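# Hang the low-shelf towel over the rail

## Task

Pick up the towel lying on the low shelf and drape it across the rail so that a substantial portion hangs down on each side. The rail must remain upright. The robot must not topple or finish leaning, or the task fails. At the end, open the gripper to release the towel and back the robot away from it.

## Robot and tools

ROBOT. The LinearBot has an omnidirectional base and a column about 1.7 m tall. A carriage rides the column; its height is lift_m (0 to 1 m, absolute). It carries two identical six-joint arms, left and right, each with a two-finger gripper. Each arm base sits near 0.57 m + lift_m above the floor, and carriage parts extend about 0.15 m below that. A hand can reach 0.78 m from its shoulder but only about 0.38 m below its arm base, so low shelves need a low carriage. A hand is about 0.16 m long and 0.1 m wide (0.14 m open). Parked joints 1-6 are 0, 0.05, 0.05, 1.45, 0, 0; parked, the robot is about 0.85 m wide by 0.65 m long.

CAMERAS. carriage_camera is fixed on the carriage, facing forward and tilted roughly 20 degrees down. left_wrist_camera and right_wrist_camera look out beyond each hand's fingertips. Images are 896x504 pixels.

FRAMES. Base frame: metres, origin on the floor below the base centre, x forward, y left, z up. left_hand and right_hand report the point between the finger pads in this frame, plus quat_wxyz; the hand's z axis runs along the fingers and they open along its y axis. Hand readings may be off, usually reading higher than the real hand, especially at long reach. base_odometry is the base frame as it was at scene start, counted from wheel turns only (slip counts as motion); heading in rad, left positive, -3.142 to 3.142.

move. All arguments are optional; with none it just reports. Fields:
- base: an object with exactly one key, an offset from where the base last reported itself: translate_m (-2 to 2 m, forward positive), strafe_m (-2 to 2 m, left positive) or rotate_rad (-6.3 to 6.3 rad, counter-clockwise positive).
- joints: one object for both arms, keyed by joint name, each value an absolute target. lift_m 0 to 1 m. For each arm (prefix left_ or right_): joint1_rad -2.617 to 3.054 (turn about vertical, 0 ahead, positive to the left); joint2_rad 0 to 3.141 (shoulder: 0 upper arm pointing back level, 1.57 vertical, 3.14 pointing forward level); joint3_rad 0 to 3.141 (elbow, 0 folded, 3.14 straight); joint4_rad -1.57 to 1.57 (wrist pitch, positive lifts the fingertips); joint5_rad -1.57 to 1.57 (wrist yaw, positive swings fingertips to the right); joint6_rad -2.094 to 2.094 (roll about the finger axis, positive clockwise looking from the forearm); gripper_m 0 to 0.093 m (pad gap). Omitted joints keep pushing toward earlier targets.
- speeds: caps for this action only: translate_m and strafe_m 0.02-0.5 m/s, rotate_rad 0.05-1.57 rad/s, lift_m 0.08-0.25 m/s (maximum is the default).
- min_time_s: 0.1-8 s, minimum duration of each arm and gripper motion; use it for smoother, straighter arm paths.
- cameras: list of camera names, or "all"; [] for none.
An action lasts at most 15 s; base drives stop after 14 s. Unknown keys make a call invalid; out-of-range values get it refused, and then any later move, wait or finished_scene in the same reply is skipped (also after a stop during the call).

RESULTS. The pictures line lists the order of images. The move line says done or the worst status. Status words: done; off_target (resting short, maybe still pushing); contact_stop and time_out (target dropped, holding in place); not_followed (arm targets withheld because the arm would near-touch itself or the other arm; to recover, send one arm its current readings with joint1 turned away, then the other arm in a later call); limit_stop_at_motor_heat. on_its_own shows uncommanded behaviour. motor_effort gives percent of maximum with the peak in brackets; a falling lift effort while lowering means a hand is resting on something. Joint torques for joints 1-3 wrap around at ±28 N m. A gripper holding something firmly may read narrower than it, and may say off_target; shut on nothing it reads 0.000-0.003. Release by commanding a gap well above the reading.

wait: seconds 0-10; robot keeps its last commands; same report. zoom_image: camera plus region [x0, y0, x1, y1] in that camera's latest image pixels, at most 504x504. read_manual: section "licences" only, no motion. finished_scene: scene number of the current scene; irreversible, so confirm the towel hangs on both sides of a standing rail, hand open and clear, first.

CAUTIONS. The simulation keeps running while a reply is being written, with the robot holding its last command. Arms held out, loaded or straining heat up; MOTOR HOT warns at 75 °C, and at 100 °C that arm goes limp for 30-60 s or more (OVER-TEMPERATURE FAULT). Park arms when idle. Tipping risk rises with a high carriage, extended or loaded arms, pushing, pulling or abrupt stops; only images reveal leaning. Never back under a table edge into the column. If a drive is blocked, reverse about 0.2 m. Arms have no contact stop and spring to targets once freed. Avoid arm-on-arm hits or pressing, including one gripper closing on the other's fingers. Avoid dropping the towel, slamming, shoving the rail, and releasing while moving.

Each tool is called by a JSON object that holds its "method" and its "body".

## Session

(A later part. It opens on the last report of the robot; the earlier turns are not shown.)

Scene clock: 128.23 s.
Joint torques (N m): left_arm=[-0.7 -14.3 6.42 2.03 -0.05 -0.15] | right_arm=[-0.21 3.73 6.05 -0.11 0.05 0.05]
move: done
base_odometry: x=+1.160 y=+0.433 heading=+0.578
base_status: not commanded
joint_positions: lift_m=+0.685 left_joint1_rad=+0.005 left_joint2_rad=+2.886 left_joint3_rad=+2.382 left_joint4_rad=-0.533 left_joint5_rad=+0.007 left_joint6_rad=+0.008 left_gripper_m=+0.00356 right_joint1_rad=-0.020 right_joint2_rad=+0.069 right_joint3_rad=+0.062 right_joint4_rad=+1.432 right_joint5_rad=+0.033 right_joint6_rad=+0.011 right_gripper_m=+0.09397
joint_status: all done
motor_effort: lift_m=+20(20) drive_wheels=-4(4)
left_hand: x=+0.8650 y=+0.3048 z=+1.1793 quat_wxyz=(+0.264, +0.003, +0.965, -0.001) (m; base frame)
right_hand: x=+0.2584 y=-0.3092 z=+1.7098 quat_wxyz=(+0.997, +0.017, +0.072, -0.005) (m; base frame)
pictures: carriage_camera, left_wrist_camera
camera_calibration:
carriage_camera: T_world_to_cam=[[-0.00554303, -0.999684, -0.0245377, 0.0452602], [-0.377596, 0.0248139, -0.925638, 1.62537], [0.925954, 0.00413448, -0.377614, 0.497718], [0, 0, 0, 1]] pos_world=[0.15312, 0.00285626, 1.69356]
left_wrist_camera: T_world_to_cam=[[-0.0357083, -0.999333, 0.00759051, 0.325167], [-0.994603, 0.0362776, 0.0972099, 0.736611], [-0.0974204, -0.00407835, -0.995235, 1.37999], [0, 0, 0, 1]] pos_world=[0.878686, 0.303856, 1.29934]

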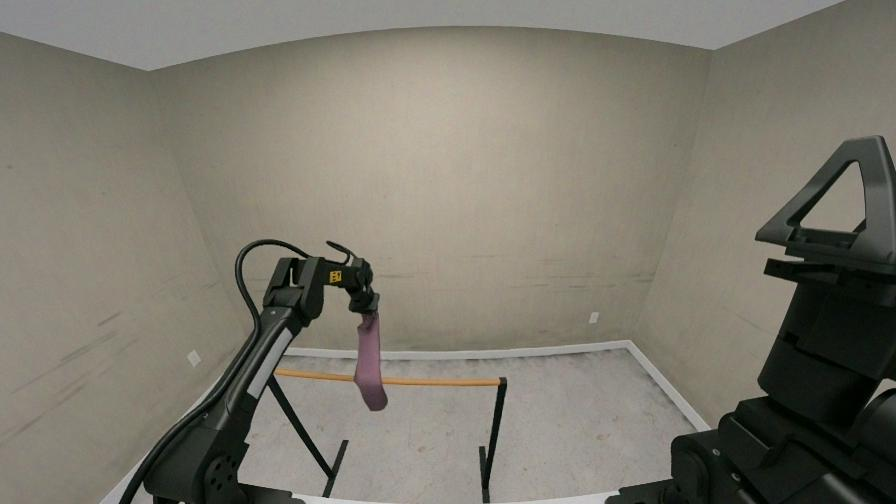

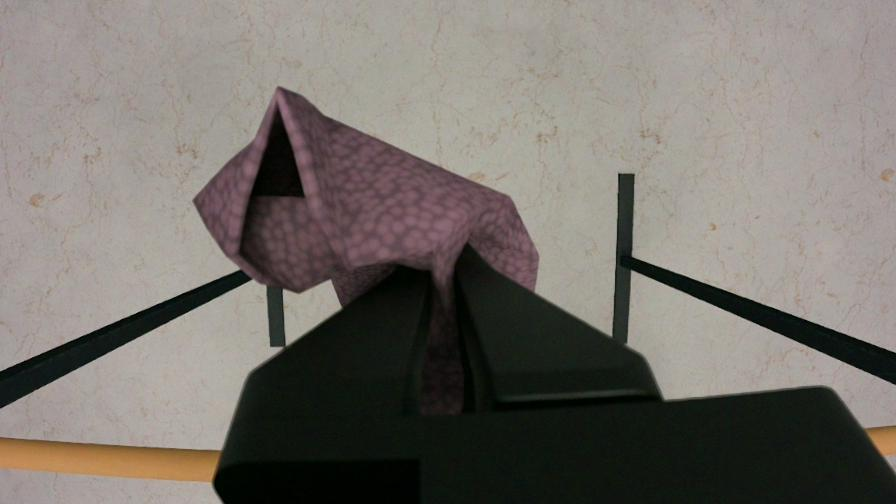

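{"method": "move", "body": {"joints": {"left_joint4_rad": -1.05}, "min_time_s": 1.5, "cameras": []}}

{"method": "move", "body": {"base": {"translate_m": -0.17}, "speeds": {"translate_m": 0.15}, "cameras": []}}

{"method": "move", "body": {"joints": {"lift_m": 0.62}, "cameras": ["carriage_camera"]}}

{"method": "move", "body": {"base": {"translate_m": 0.12}, "speeds": {"translate_m": 0.1}, "cameras": ["carriage_camera", "left_wrist_camera"]}}

{"method": "zoom_image", "body": {"camera": "carriage_camera", "region": [290, 270, 450, 450]}}

Scene clock: 141.93 s.
Joint torques (N m): left_arm=[-0.73 -13.48 5.75 0.39 -0.03 -0.17] | right_arm=[-0.17 3.69 6.01 -0.11 0.05 0.06]
move: done
base_odometry: x=+1.160 y=+0.433 heading=+0.578
base_status: not commanded
joint_positions: lift_m=+0.685 left_joint1_rad=+0.005 left_joint2_rad=+2.886 left_joint3_rad=+2.382 left_joint4_rad=-1.033 left_joint5_rad=+0.007 left_joint6_rad=+0.008 left_gripper_m=+0.00355 right_joint1_rad=-0.020 right_joint2_rad=+0.069 right_joint3_rad=+0.062 right_joint4_rad=+1.432 right_joint5_rad=+0.033 right_joint6_rad=+0.011 right_gripper_m=+0.09397
joint_status: all done
motor_effort: lift_m=+20(20) drive_wheels=-4(4)
left_hand: x=+0.7481 y=+0.3042 z=+1.1452 quat_wxyz=(+0.017, +0.002, +1.000, -0.003) (m; base frame)
right_hand: x=+0.2584 y=-0.3092 z=+1.7098 quat_wxyz=(+0.997, +0.017, +0.072, -0.005) (m; base frame)
pictures: none
No camera images: "cameras" was empty.

Scene clock: 144.10 s.
Joint torques (N m): left_arm=[-0.76 -13.3 5.67 0.42 -0.04 -0.17] | right_arm=[-0.18 3.58 5.97 -0.14 0.05 0.07]
move: done
base_odometry: x=+1.018 y=+0.341 heading=+0.578
base_status: done
joint_positions: lift_m=+0.685 left_joint1_rad=+0.005 left_joint2_rad=+2.886 left_joint3_rad=+2.382 left_joint4_rad=-1.038 left_joint5_rad=+0.007 left_joint6_rad=+0.008 left_gripper_m=+0.00355 right_joint1_rad=-0.020 right_joint2_rad=+0.069 right_joint3_rad=+0.062 right_joint4_rad=+1.432 right_joint5_rad=+0.033 right_joint6_rad=+0.011 right_gripper_m=+0.09397
joint_status: not commanded
motor_effort: lift_m=+20(20) drive_wheels=-1(11)
left_hand: x=+0.7470 y=+0.3042 z=+1.1451 quat_wxyz=(+0.015, +0.002, +1.000, -0.003) (m; base frame)
right_hand: x=+0.2585 y=-0.3092 z=+1.7098 quat_wxyz=(+0.997, +0.017, +0.073, -0.005) (m; base frame)
pictures: none
No camera images: "cameras" was empty.

Scene clock: 144.90 s.
Joint torques (N m): left_arm=[-0.75 -14.13 5.98 0.4 -0.03 -0.14] | right_arm=[-0.23 3.71 5.97 -0.12 0.04 0.07]
move: done
base_odometry: x=+1.018 y=+0.341 heading=+0.578
base_status: not commanded
joint_positions: lift_m=+0.620 left_joint1_rad=+0.005 left_joint2_rad=+2.894 left_joint3_rad=+2.379 left_joint4_rad=-1.040 left_joint5_rad=+0.007 left_joint6_rad=+0.008 left_gripper_m=+0.00355 right_joint1_rad=-0.020 right_joint2_rad=+0.069 right_joint3_rad=+0.062 right_joint4_rad=+1.432 right_joint5_rad=+0.033 right_joint6_rad=+0.011 right_gripper_m=+0.09397
joint_status: all done
motor_effort: lift_m=+20(20) drive_wheels=-1(2)
left_hand: x=+0.7435 y=+0.3042 z=+1.0754 quat_wxyz=(+0.008, +0.002, +1.000, -0.003) (m; base frame)
right_hand: x=+0.2585 y=-0.3092 z=+1.6448 quat_wxyz=(+0.997, +0.017, +0.073, -0.005) (m; base frame)
pictures: carriage_camera
camera_calibration:
carriage_camera: T_world_to_cam=[[-0.00554303, -0.999684, -0.0245377, 0.0436652], [-0.377596, 0.0248139, -0.925638, 1.56521], [0.925954, 0.00413448, -0.377614, 0.473173], [0, 0, 0, 1]] pos_world=[0.15312, 0.00285626, 1.62856]

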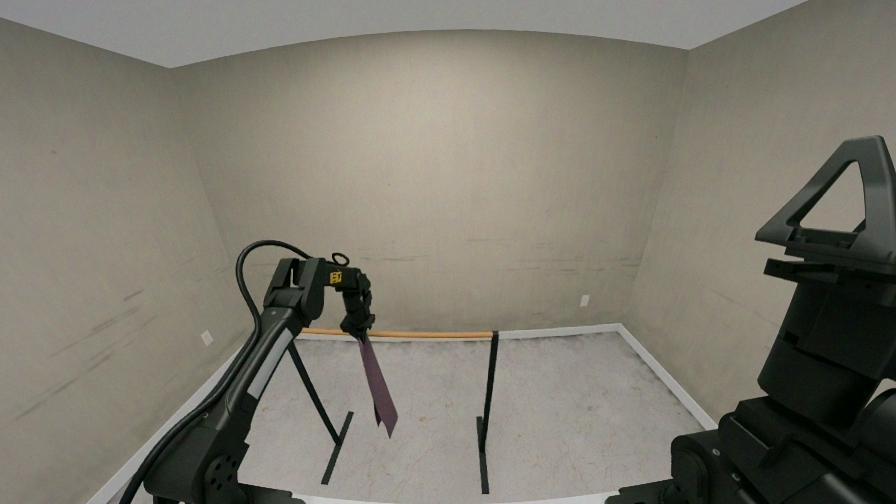

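Scene clock: 146.90 s.
Joint torques (N m): left_arm=[-0.75 -14.08 5.97 0.41 -0.05 -0.16] | right_arm=[-0.18 3.77 6.02 -0.12 0.04 0.06]
move: done
base_odometry: x=+1.118 y=+0.407 heading=+0.579
base_status: done
joint_positions: lift_m=+0.620 left_joint1_rad=+0.005 left_joint2_rad=+2.894 left_joint3_rad=+2.379 left_joint4_rad=-1.041 left_joint5_rad=+0.007 left_joint6_rad=+0.008 left_gripper_m=+0.00355 right_joint1_rad=-0.020 right_joint2_rad=+0.069 right_joint3_rad=+0.062 right_joint4_rad=+1.431 right_joint5_rad=+0.033 right_joint6_rad=+0.011 right_gripper_m=+0.09397
joint_status: not commanded
motor_effort: lift_m=+20(20) drive_wheels=+6(10)
left_hand: x=+0.7431 y=+0.3042 z=+1.0754 quat_wxyz=(+0.007, +0.002, +1.000, -0.003) (m; base frame)
right_hand: x=+0.2586 y=-0.3092 z=+1.6447 quat_wxyz=(+0.997, +0.017, +0.073, -0.005) (m; base frame)
pictures: carriage_camera, left_wrist_camera
camera_calibration:
carriage_camera: T_world_to_cam=[[-0.00554303, -0.999684, -0.0245377, 0.0436652], [-0.377596, 0.0248139, -0.925638, 1.56521], [0.925954, 0.00413448, -0.377614, 0.473173], [0, 0, 0, 1]] pos_world=[0.15312, 0.00285626, 1.62856]
left_wrist_camera: T_world_to_cam=[[-0.0265713, -0.999291, 0.026675, 0.293692], [-0.814914, 0.0371083, 0.578392, -0.025875], [-0.578972, -0.00636917, -0.815323, 1.42979], [0, 0, 0, 1]] pos_world=[0.814526, 0.303551, 1.17287]

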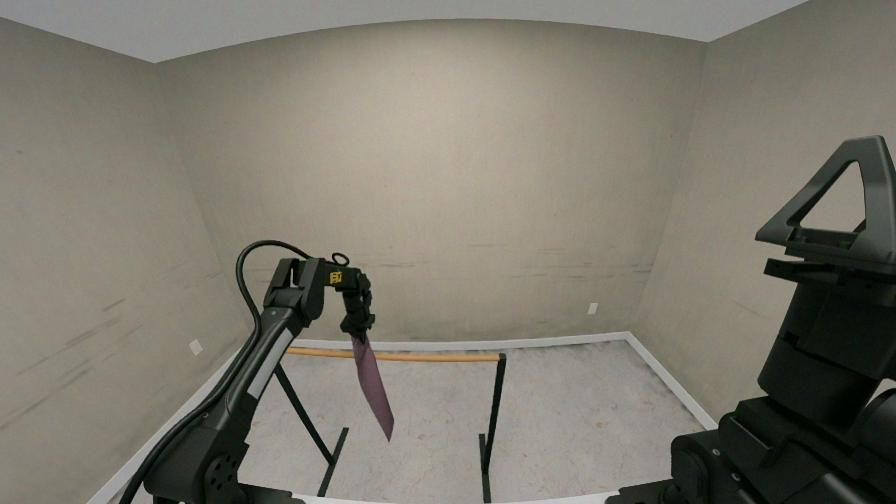

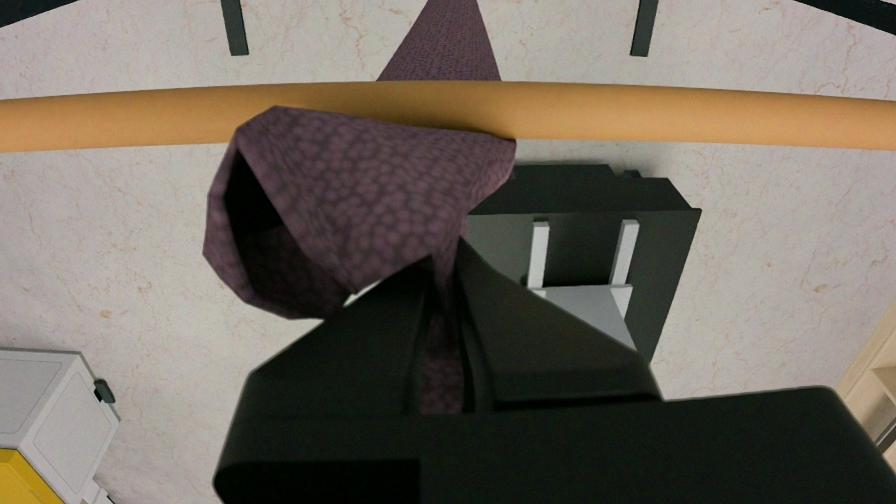

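Scaled by 2.800 from the camera's 896x504 image, which has a finer 1280x720 frame.

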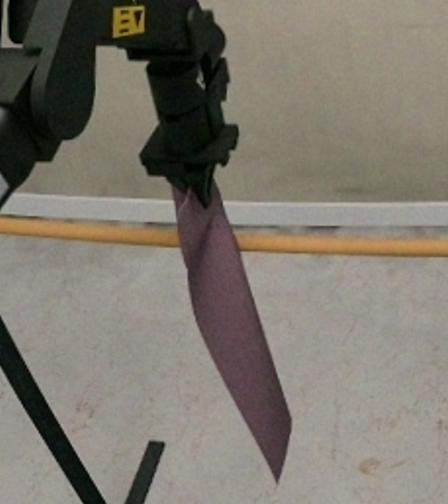

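{"method": "move", "body": {"joints": {"left_joint4_rad": -0.5}, "min_time_s": 2.5, "cameras": ["carriage_camera", "left_wrist_camera"]}}

{"method": "zoom_image", "body": {"camera": "carriage_camera", "region": [290, 270, 450, 450]}}

Scene clock: 154.90 s.
Joint torques (N m): left_arm=[-0.69 -14.91 6.64 1.98 -0.04 -0.17] | right_arm=[-0.16 3.64 5.97 -0.11 0.04 0.07]
move: done
base_odometry: x=+1.118 y=+0.407 heading=+0.579
base_status: not commanded
joint_positions: lift_m=+0.620 left_joint1_rad=+0.005 left_joint2_rad=+2.894 left_joint3_rad=+2.379 left_joint4_rad=-0.536 left_joint5_rad=+0.007 left_joint6_rad=+0.008 left_gripper_m=+0.00355 right_joint1_rad=-0.020 right_joint2_rad=+0.069 right_joint3_rad=+0.062 right_joint4_rad=+1.431 right_joint5_rad=+0.033 right_joint6_rad=+0.011 right_gripper_m=+0.09397
joint_status: all done
motor_effort: lift_m=+20(20) drive_wheels=+5(6)
left_hand: x=+0.8617 y=+0.3047 z=+1.1079 quat_wxyz=(+0.257, +0.003, +0.966, -0.002) (m; base frame)
right_hand: x=+0.2586 y=-0.3092 z=+1.6447 quat_wxyz=(+0.997, +0.017, +0.073, -0.005) (m; base frame)
pictures: carriage_camera, left_wrist_camera
camera_calibration:
carriage_camera: T_world_to_cam=[[-0.00554303, -0.999684, -0.0245377, 0.0436652], [-0.377596, 0.0248139, -0.925638, 1.56521], [0.925954, 0.00413448, -0.377614, 0.473173], [0, 0, 0, 1]] pos_world=[0.15312, 0.00285626, 1.62856]
left_wrist_camera: T_world_to_cam=[[-0.0355877, -0.999333, 0.00820718, 0.324788], [-0.993092, 0.0362819, 0.111587, 0.722957], [-0.11181, -0.00417936, -0.993721, 1.31941], [0, 0, 0, 1]] pos_world=[0.877045, 0.303856, 1.22778]

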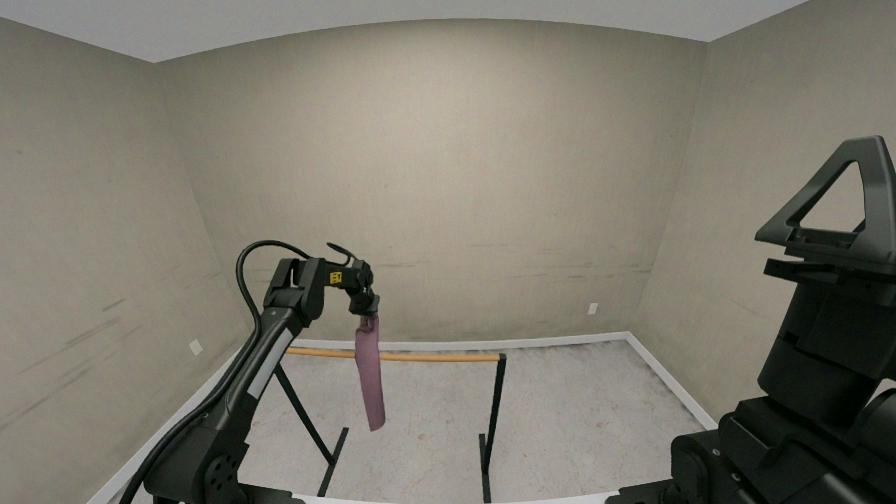

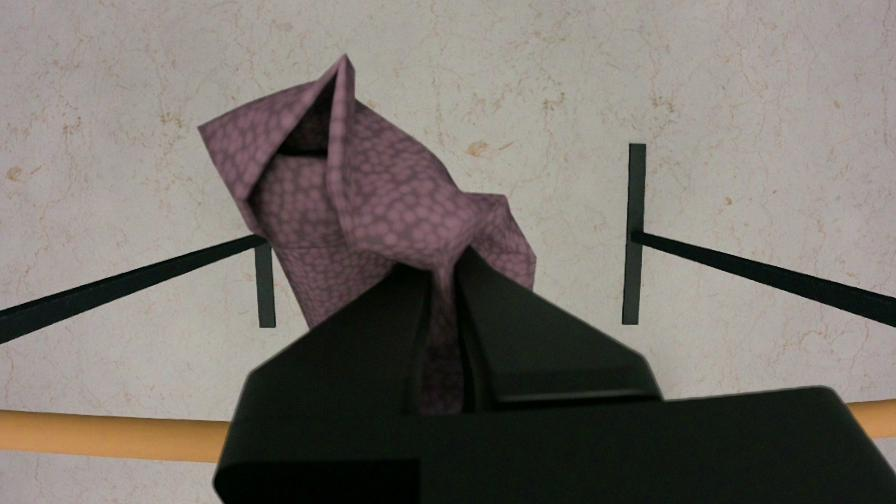

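Scaled by 2.800 from the camera's 896x504 image, which has a finer 1280x720 frame.

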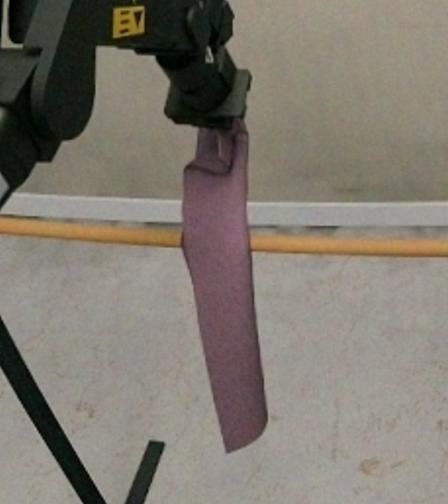

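{"method": "move", "body": {"base": {"translate_m": 0.06}, "joints": {"lift_m": 0.645}, "speeds": {"translate_m": 0.1}, "cameras": []}}

{"method": "wait", "body": {"seconds": 0.8, "cameras": ["carriage_camera", "left_wrist_camera"]}}

{"method": "zoom_image", "body": {"camera": "carriage_camera", "region": [290, 270, 450, 450]}}

Scene clock: 163.27 s.
Joint torques (N m): left_arm=[-0.75 -14.98 6.9 1.87 -0.04 -0.16] | right_arm=[-0.17 3.74 6.13 -0.09 0.06 0.07]
move: done
base_odometry: x=+1.168 y=+0.440 heading=+0.579
base_status: done
joint_positions: lift_m=+0.645 left_joint1_rad=+0.005 left_joint2_rad=+2.894 left_joint3_rad=+2.375 left_joint4_rad=-0.520 left_joint5_rad=+0.007 left_joint6_rad=+0.008 left_gripper_m=+0.00355 right_joint1_rad=-0.020 right_joint2_rad=+0.069 right_joint3_rad=+0.062 right_joint4_rad=+1.431 right_joint5_rad=+0.033 right_joint6_rad=+0.011 right_gripper_m=+0.09397
joint_status: all done
motor_effort: lift_m=+24(30) drive_wheels=+5(12)
left_hand: x=+0.8639 y=+0.3048 z=+1.1325 quat_wxyz=(+0.263, +0.003, +0.965, -0.001) (m; base frame)
right_hand: x=+0.2588 y=-0.3092 z=+1.6690 quat_wxyz=(+0.997, +0.017, +0.073, -0.005) (m; base frame)
pictures: none
No camera images: "cameras" was empty.

Scene clock: 164.07 s.
Joint torques (N m): left_arm=[-0.76 -15.06 7.05 1.88 -0.05 -0.17] | right_arm=[-0.24 3.63 6.04 -0.1 0.04 0.07]
base_odometry: x=+1.168 y=+0.440 heading=+0.579
base_status: done
joint_positions: lift_m=+0.645 left_joint1_rad=+0.005 left_joint2_rad=+2.894 left_joint3_rad=+2.375 left_joint4_rad=-0.520 left_joint5_rad=+0.007 left_joint6_rad=+0.008 left_gripper_m=+0.00355 right_joint1_rad=-0.020 right_joint2_rad=+0.069 right_joint3_rad=+0.062 right_joint4_rad=+1.431 right_joint5_rad=+0.033 right_joint6_rad=+0.011 right_gripper_m=+0.09397
joint_status: all done
motor_effort: lift_m=+25(30) drive_wheels=+5(12)
left_hand: x=+0.8639 y=+0.3048 z=+1.1325 quat_wxyz=(+0.263, +0.003, +0.965, -0.001) (m; base frame)
right_hand: x=+0.2588 y=-0.3092 z=+1.6690 quat_wxyz=(+0.997, +0.017, +0.073, -0.005) (m; base frame)
wait: 0.80 s; at rest by 0.27 s
pictures: carriage_camera, left_wrist_camera
camera_calibration:
carriage_camera: T_world_to_cam=[[-0.00554303, -0.999684, -0.0245377, 0.044264], [-0.377596, 0.0248139, -0.925638, 1.58779], [0.925954, 0.00413448, -0.377614, 0.482387], [0, 0, 0, 1]] pos_world=[0.15312, 0.00285626, 1.65296]
left_wrist_camera: T_world_to_cam=[[-0.0356781, -0.999333, 0.00779845, 0.325206], [-0.994305, 0.0362806, 0.100205, 0.736343], [-0.100421, -0.00417893, -0.994936, 1.33564], [0, 0, 0, 1]] pos_world=[0.877877, 0.303856, 1.25255]

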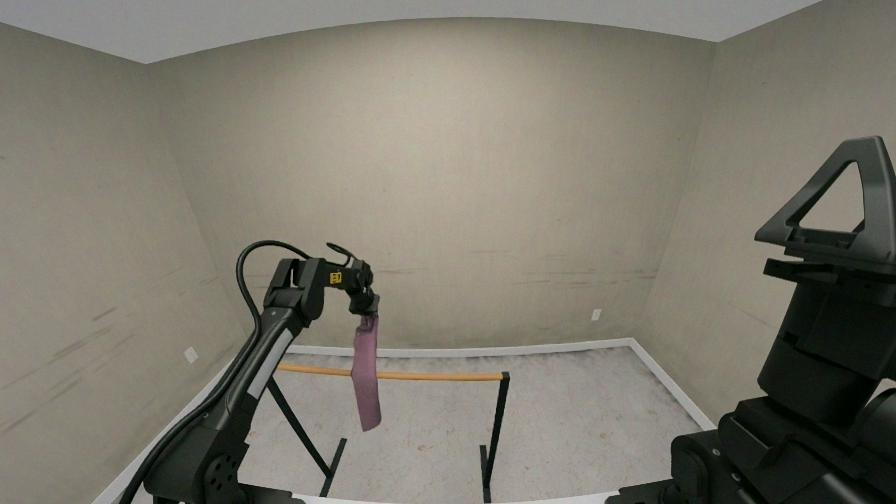

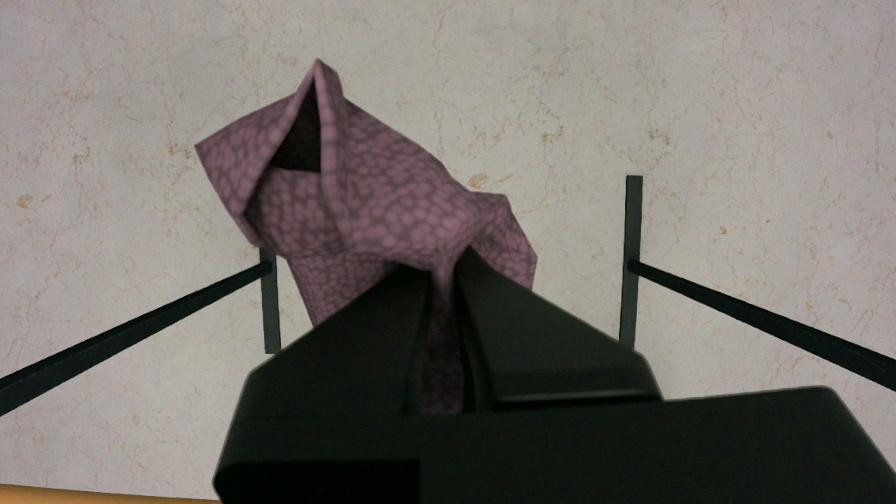

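Scaled by 2.800 from the camera's 896x504 image, which has a finer 1280x720 frame.

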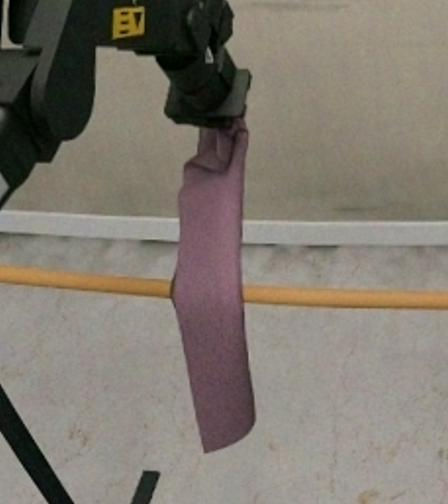

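{"method": "move", "body": {"joints": {"lift_m": 0.465}, "speeds": {"lift_m": 0.12}, "cameras": ["carriage_camera", "left_wrist_camera"]}}

{"method": "zoom_image", "body": {"camera": "carriage_camera", "region": [290, 250, 450, 430]}}

Scene clock: 171.17 s.
Joint torques (N m): left_arm=[-0.76 -14.97 6.94 1.81 -0.06 -0.15] | right_arm=[-0.18 3.7 6.24 -0.08 0.05 0.07]
move: done
base_odometry: x=+1.168 y=+0.440 heading=+0.579
base_status: not commanded
joint_positions: lift_m=+0.465 left_joint1_rad=+0.005 left_joint2_rad=+2.895 left_joint3_rad=+2.375 left_joint4_rad=-0.512 left_joint5_rad=+0.007 left_joint6_rad=+0.008 left_gripper_m=+0.00355 right_joint1_rad=-0.020 right_joint2_rad=+0.069 right_joint3_rad=+0.062 right_joint4_rad=+1.431 right_joint5_rad=+0.033 right_joint6_rad=+0.011 right_gripper_m=+0.09397
joint_status: all done
motor_effort: lift_m=+20(21) drive_wheels=-4(5)
left_hand: x=+0.8655 y=+0.3048 z=+0.9538 quat_wxyz=(+0.266, +0.003, +0.964, -0.001) (m; base frame)
right_hand: x=+0.2588 y=-0.3092 z=+1.4896 quat_wxyz=(+0.997, +0.017, +0.073, -0.005) (m; base frame)
pictures: carriage_camera, left_wrist_camera
camera_calibration:
carriage_camera: T_world_to_cam=[[-0.00554303, -0.999684, -0.0245377, 0.0398594], [-0.377596, 0.0248139, -0.925638, 1.42164], [0.925954, 0.00413448, -0.377614, 0.414605], [0, 0, 0, 1]] pos_world=[0.15312, 0.00285626, 1.47346]
left_wrist_camera: T_world_to_cam=[[-0.0357461, -0.999333, 0.00742737, 0.327083], [-0.99504, 0.036281, 0.092624, 0.763745], [-0.0928317, -0.00407959, -0.995673, 1.15209], [0, 0, 0, 1]] pos_world=[0.878599, 0.303856, 1.07393]

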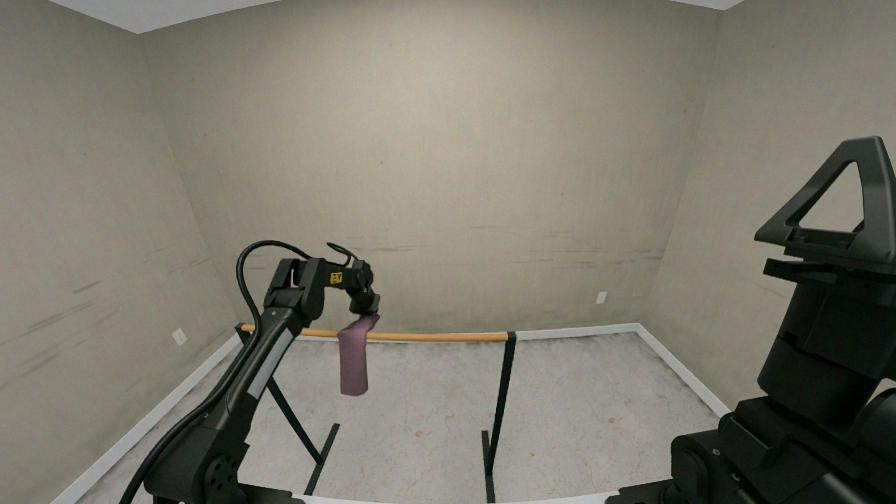

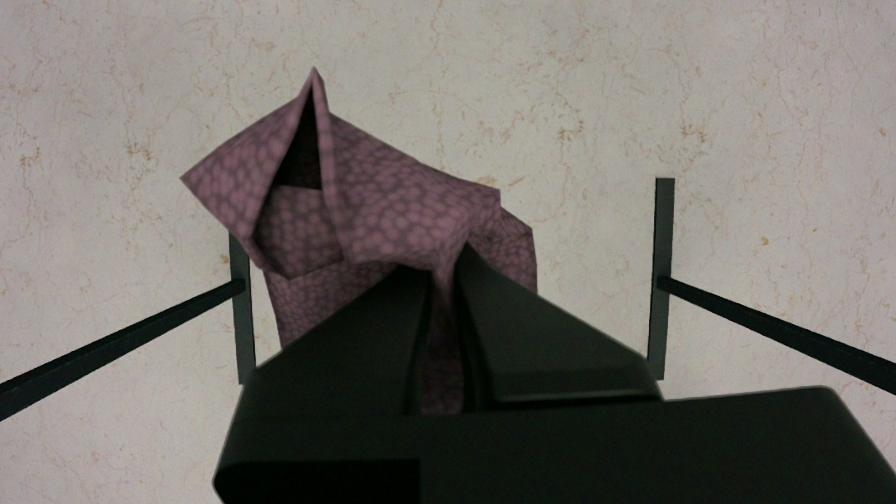

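Scaled by 2.800 from the camera's 896x504 image, which has a finer 1280x720 frame.

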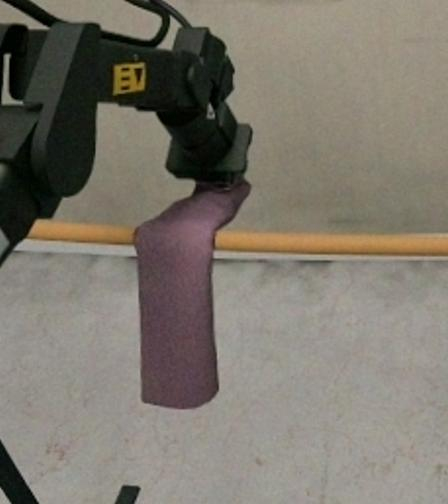

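{"method": "move", "body": {"joints": {"left_gripper_m": 0.06}, "min_time_s": 2.0, "cameras": ["carriage_camera", "left_wrist_camera"]}}

{"method": "zoom_image", "body": {"camera": "carriage_camera", "region": [290, 250, 450, 430]}}

Scene clock: 178.20 s.
Joint torques (N m): left_arm=[-0.73 -15.06 6.95 1.8 -0.04 -0.16] | right_arm=[-0.18 3.69 6.02 -0.1 0.05 0.07]
move: done
base_odometry: x=+1.168 y=+0.440 heading=+0.579
base_status: not commanded
joint_positions: lift_m=+0.465 left_joint1_rad=+0.005 left_joint2_rad=+2.895 left_joint3_rad=+2.375 left_joint4_rad=-0.512 left_joint5_rad=+0.007 left_joint6_rad=+0.008 left_gripper_m=+0.05992 right_joint1_rad=-0.020 right_joint2_rad=+0.069 right_joint3_rad=+0.062 right_joint4_rad=+1.431 right_joint5_rad=+0.033 right_joint6_rad=+0.011 right_gripper_m=+0.09397
joint_status: all done
motor_effort: lift_m=+20(20) drive_wheels=+5(5)
left_hand: x=+0.8655 y=+0.3048 z=+0.9538 quat_wxyz=(+0.266, +0.003, +0.964, -0.001) (m; base frame)
right_hand: x=+0.2588 y=-0.3092 z=+1.4896 quat_wxyz=(+0.997, +0.017, +0.073, -0.005) (m; base frame)
pictures: carriage_camera, left_wrist_camera
camera_calibration:
carriage_camera: T_world_to_cam=[[-0.00554303, -0.999684, -0.0245377, 0.0398594], [-0.377596, 0.0248139, -0.925638, 1.42164], [0.925954, 0.00413448, -0.377614, 0.414605], [0, 0, 0, 1]] pos_world=[0.15312, 0.00285626, 1.47346]
left_wrist_camera: T_world_to_cam=[[-0.0357461, -0.999333, 0.00742737, 0.327083], [-0.99504, 0.036281, 0.092624, 0.763745], [-0.0928317, -0.00407959, -0.995673, 1.15209], [0, 0, 0, 1]] pos_world=[0.878599, 0.303856, 1.07393]

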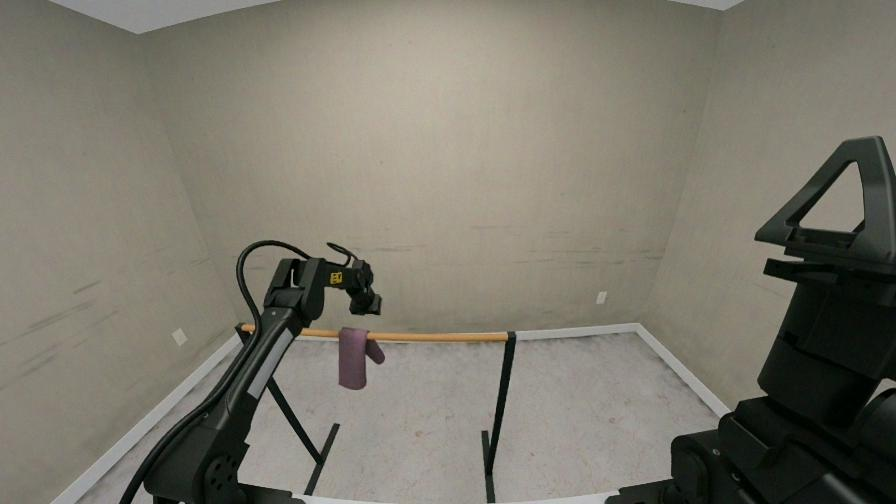

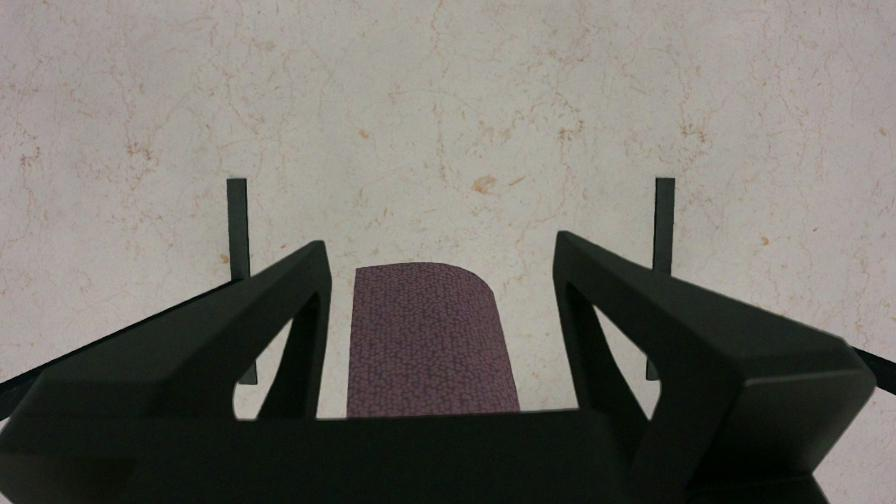

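Scaled by 2.800 from the camera's 896x504 image, which has a finer 1280x720 frame.

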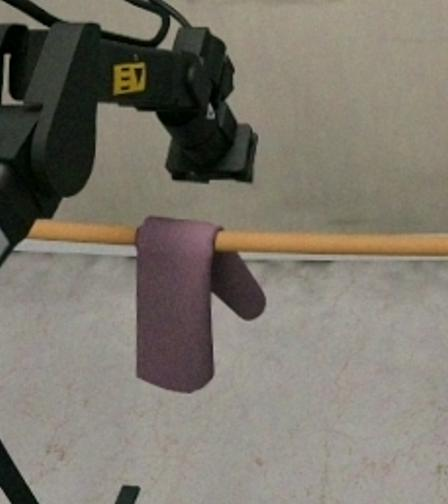

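Released and draped on both sides. Raise straight up, back off and park.

{"method": "move", "body": {"joints": {"lift_m": 0.72}, "speeds": {"lift_m": 0.15}, "cameras": []}}

{"method": "move", "body": {"base": {"translate_m": -0.6}, "speeds": {"translate_m": 0.3}, "cameras": []}}

{"method": "move", "body": {"joints": {"lift_m": 0.4, "left_joint1_rad": 0, "left_joint2_rad": 0.05, "left_joint3_rad": 0.05, "left_joint4_rad": 1.45}, "min_time_s": 2.5, "cameras": ["carriage_camera"]}}

{"method": "zoom_image", "body": {"camera": "carriage_camera", "region": [280, 200, 560, 400]}}

Scene clock: 183.53 s.
Joint torques (N m): left_arm=[-0.72 -15.25 7.02 1.76 -0.04 -0.17] | right_arm=[-0.12 3.59 6.01 -0.07 0.04 0.06]
move: done
base_odometry: x=+1.168 y=+0.440 heading=+0.579
base_status: not commanded
joint_positions: lift_m=+0.720 left_joint1_rad=+0.005 left_joint2_rad=+2.896 left_joint3_rad=+2.375 left_joint4_rad=-0.503 left_joint5_rad=+0.007 left_joint6_rad=+0.008 left_gripper_m=+0.05992 right_joint1_rad=-0.020 right_joint2_rad=+0.069 right_joint3_rad=+0.062 right_joint4_rad=+1.431 right_joint5_rad=+0.033 right_joint6_rad=+0.011 right_gripper_m=+0.09397
joint_status: all done
motor_effort: lift_m=+25(30) drive_wheels=+5(5)
left_hand: x=+0.8673 y=+0.3048 z=+1.2087 quat_wxyz=(+0.270, +0.003, +0.963, -0.001) (m; base frame)
right_hand: x=+0.2588 y=-0.3092 z=+1.7440 quat_wxyz=(+0.997, +0.017, +0.073, -0.005) (m; base frame)
pictures: none
No camera images: "cameras" was empty.

Scene clock: 187.17 s.
Joint torques (N m): left_arm=[-0.79 -15.31 7.04 1.73 -0.05 -0.14] | right_arm=[-0.18 3.78 6.2 -0.07 0.04 0.07]
move: done
base_odometry: x=+0.666 y=+0.111 heading=+0.580
base_status: done
joint_positions: lift_m=+0.720 left_joint1_rad=+0.005 left_joint2_rad=+2.896 left_joint3_rad=+2.375 left_joint4_rad=-0.502 left_joint5_rad=+0.007 left_joint6_rad=+0.008 left_gripper_m=+0.05992 right_joint1_rad=-0.020 right_joint2_rad=+0.069 right_joint3_rad=+0.062 right_joint4_rad=+1.429 right_joint5_rad=+0.033 right_joint6_rad=+0.011 right_gripper_m=+0.09397
joint_status: not commanded
motor_effort: lift_m=+24(25) drive_wheels=+2(13)
left_hand: x=+0.8675 y=+0.3048 z=+1.2089 quat_wxyz=(+0.271, +0.003, +0.963, -0.001) (m; base frame)
right_hand: x=+0.2593 y=-0.3093 z=+1.7440 quat_wxyz=(+0.997, +0.018, +0.074, -0.005) (m; base frame)
pictures: none
No camera images: "cameras" was empty.

Scene clock: 190.07 s.
Joint torques (N m): left_arm=[-0.73 2.7 4.75 0.15 -0.04 -0.16] | right_arm=[-0.21 3.7 5.98 -0.08 0.04 0.06]
move: done
base_odometry: x=+0.666 y=+0.111 heading=+0.580
base_status: not commanded
joint_positions: lift_m=+0.400 left_joint1_rad=+0.005 left_joint2_rad=+0.060 left_joint3_rad=+0.058 left_joint4_rad=+1.429 left_joint5_rad=+0.007 left_joint6_rad=+0.008 left_gripper_m=+0.05992 right_joint1_rad=-0.020 right_joint2_rad=+0.069 right_joint3_rad=+0.062 right_joint4_rad=+1.429 right_joint5_rad=+0.033 right_joint6_rad=+0.011 right_gripper_m=+0.09397
joint_status: all done
motor_effort: lift_m=+20(20) drive_wheels=-1(2)
left_hand: x=+0.2580 y=+0.3019 z=+1.4235 quat_wxyz=(+0.997, +0.003, +0.072, +0.006) (m; base frame)
right_hand: x=+0.2592 y=-0.3093 z=+1.4247 quat_wxyz=(+0.997, +0.018, +0.074, -0.005) (m; base frame)
pictures: carriage_camera
camera_calibration:
carriage_camera: T_world_to_cam=[[-0.00554303, -0.999684, -0.0245377, 0.038267], [-0.377596, 0.0248139, -0.925638, 1.36157], [0.925954, 0.00413448, -0.377614, 0.390098], [0, 0, 0, 1]] pos_world=[0.15312, 0.00285626, 1.40856]

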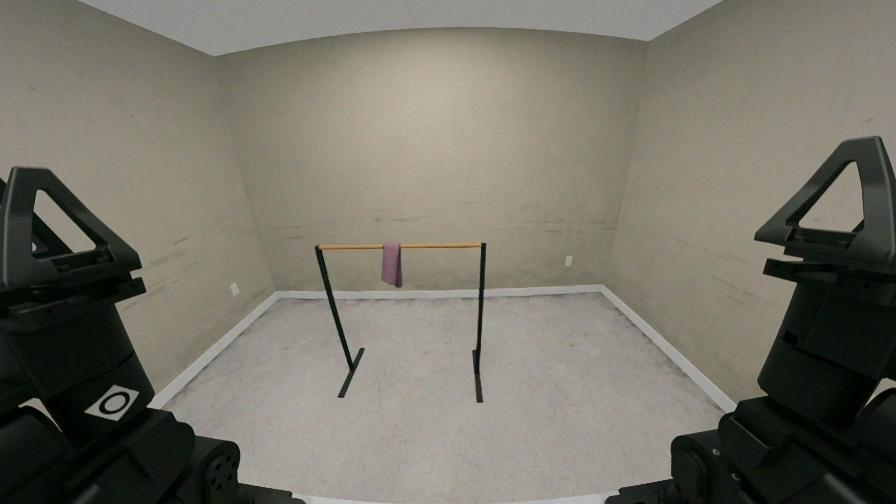

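Scaled by 1.800 from the camera's 896x504 image, which has a finer 1280x720 frame.

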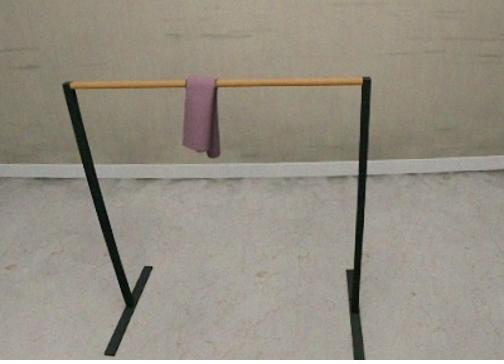

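{"method": "finished_scene", "body": {"scene": 2}}

The scene is finished: the task was done.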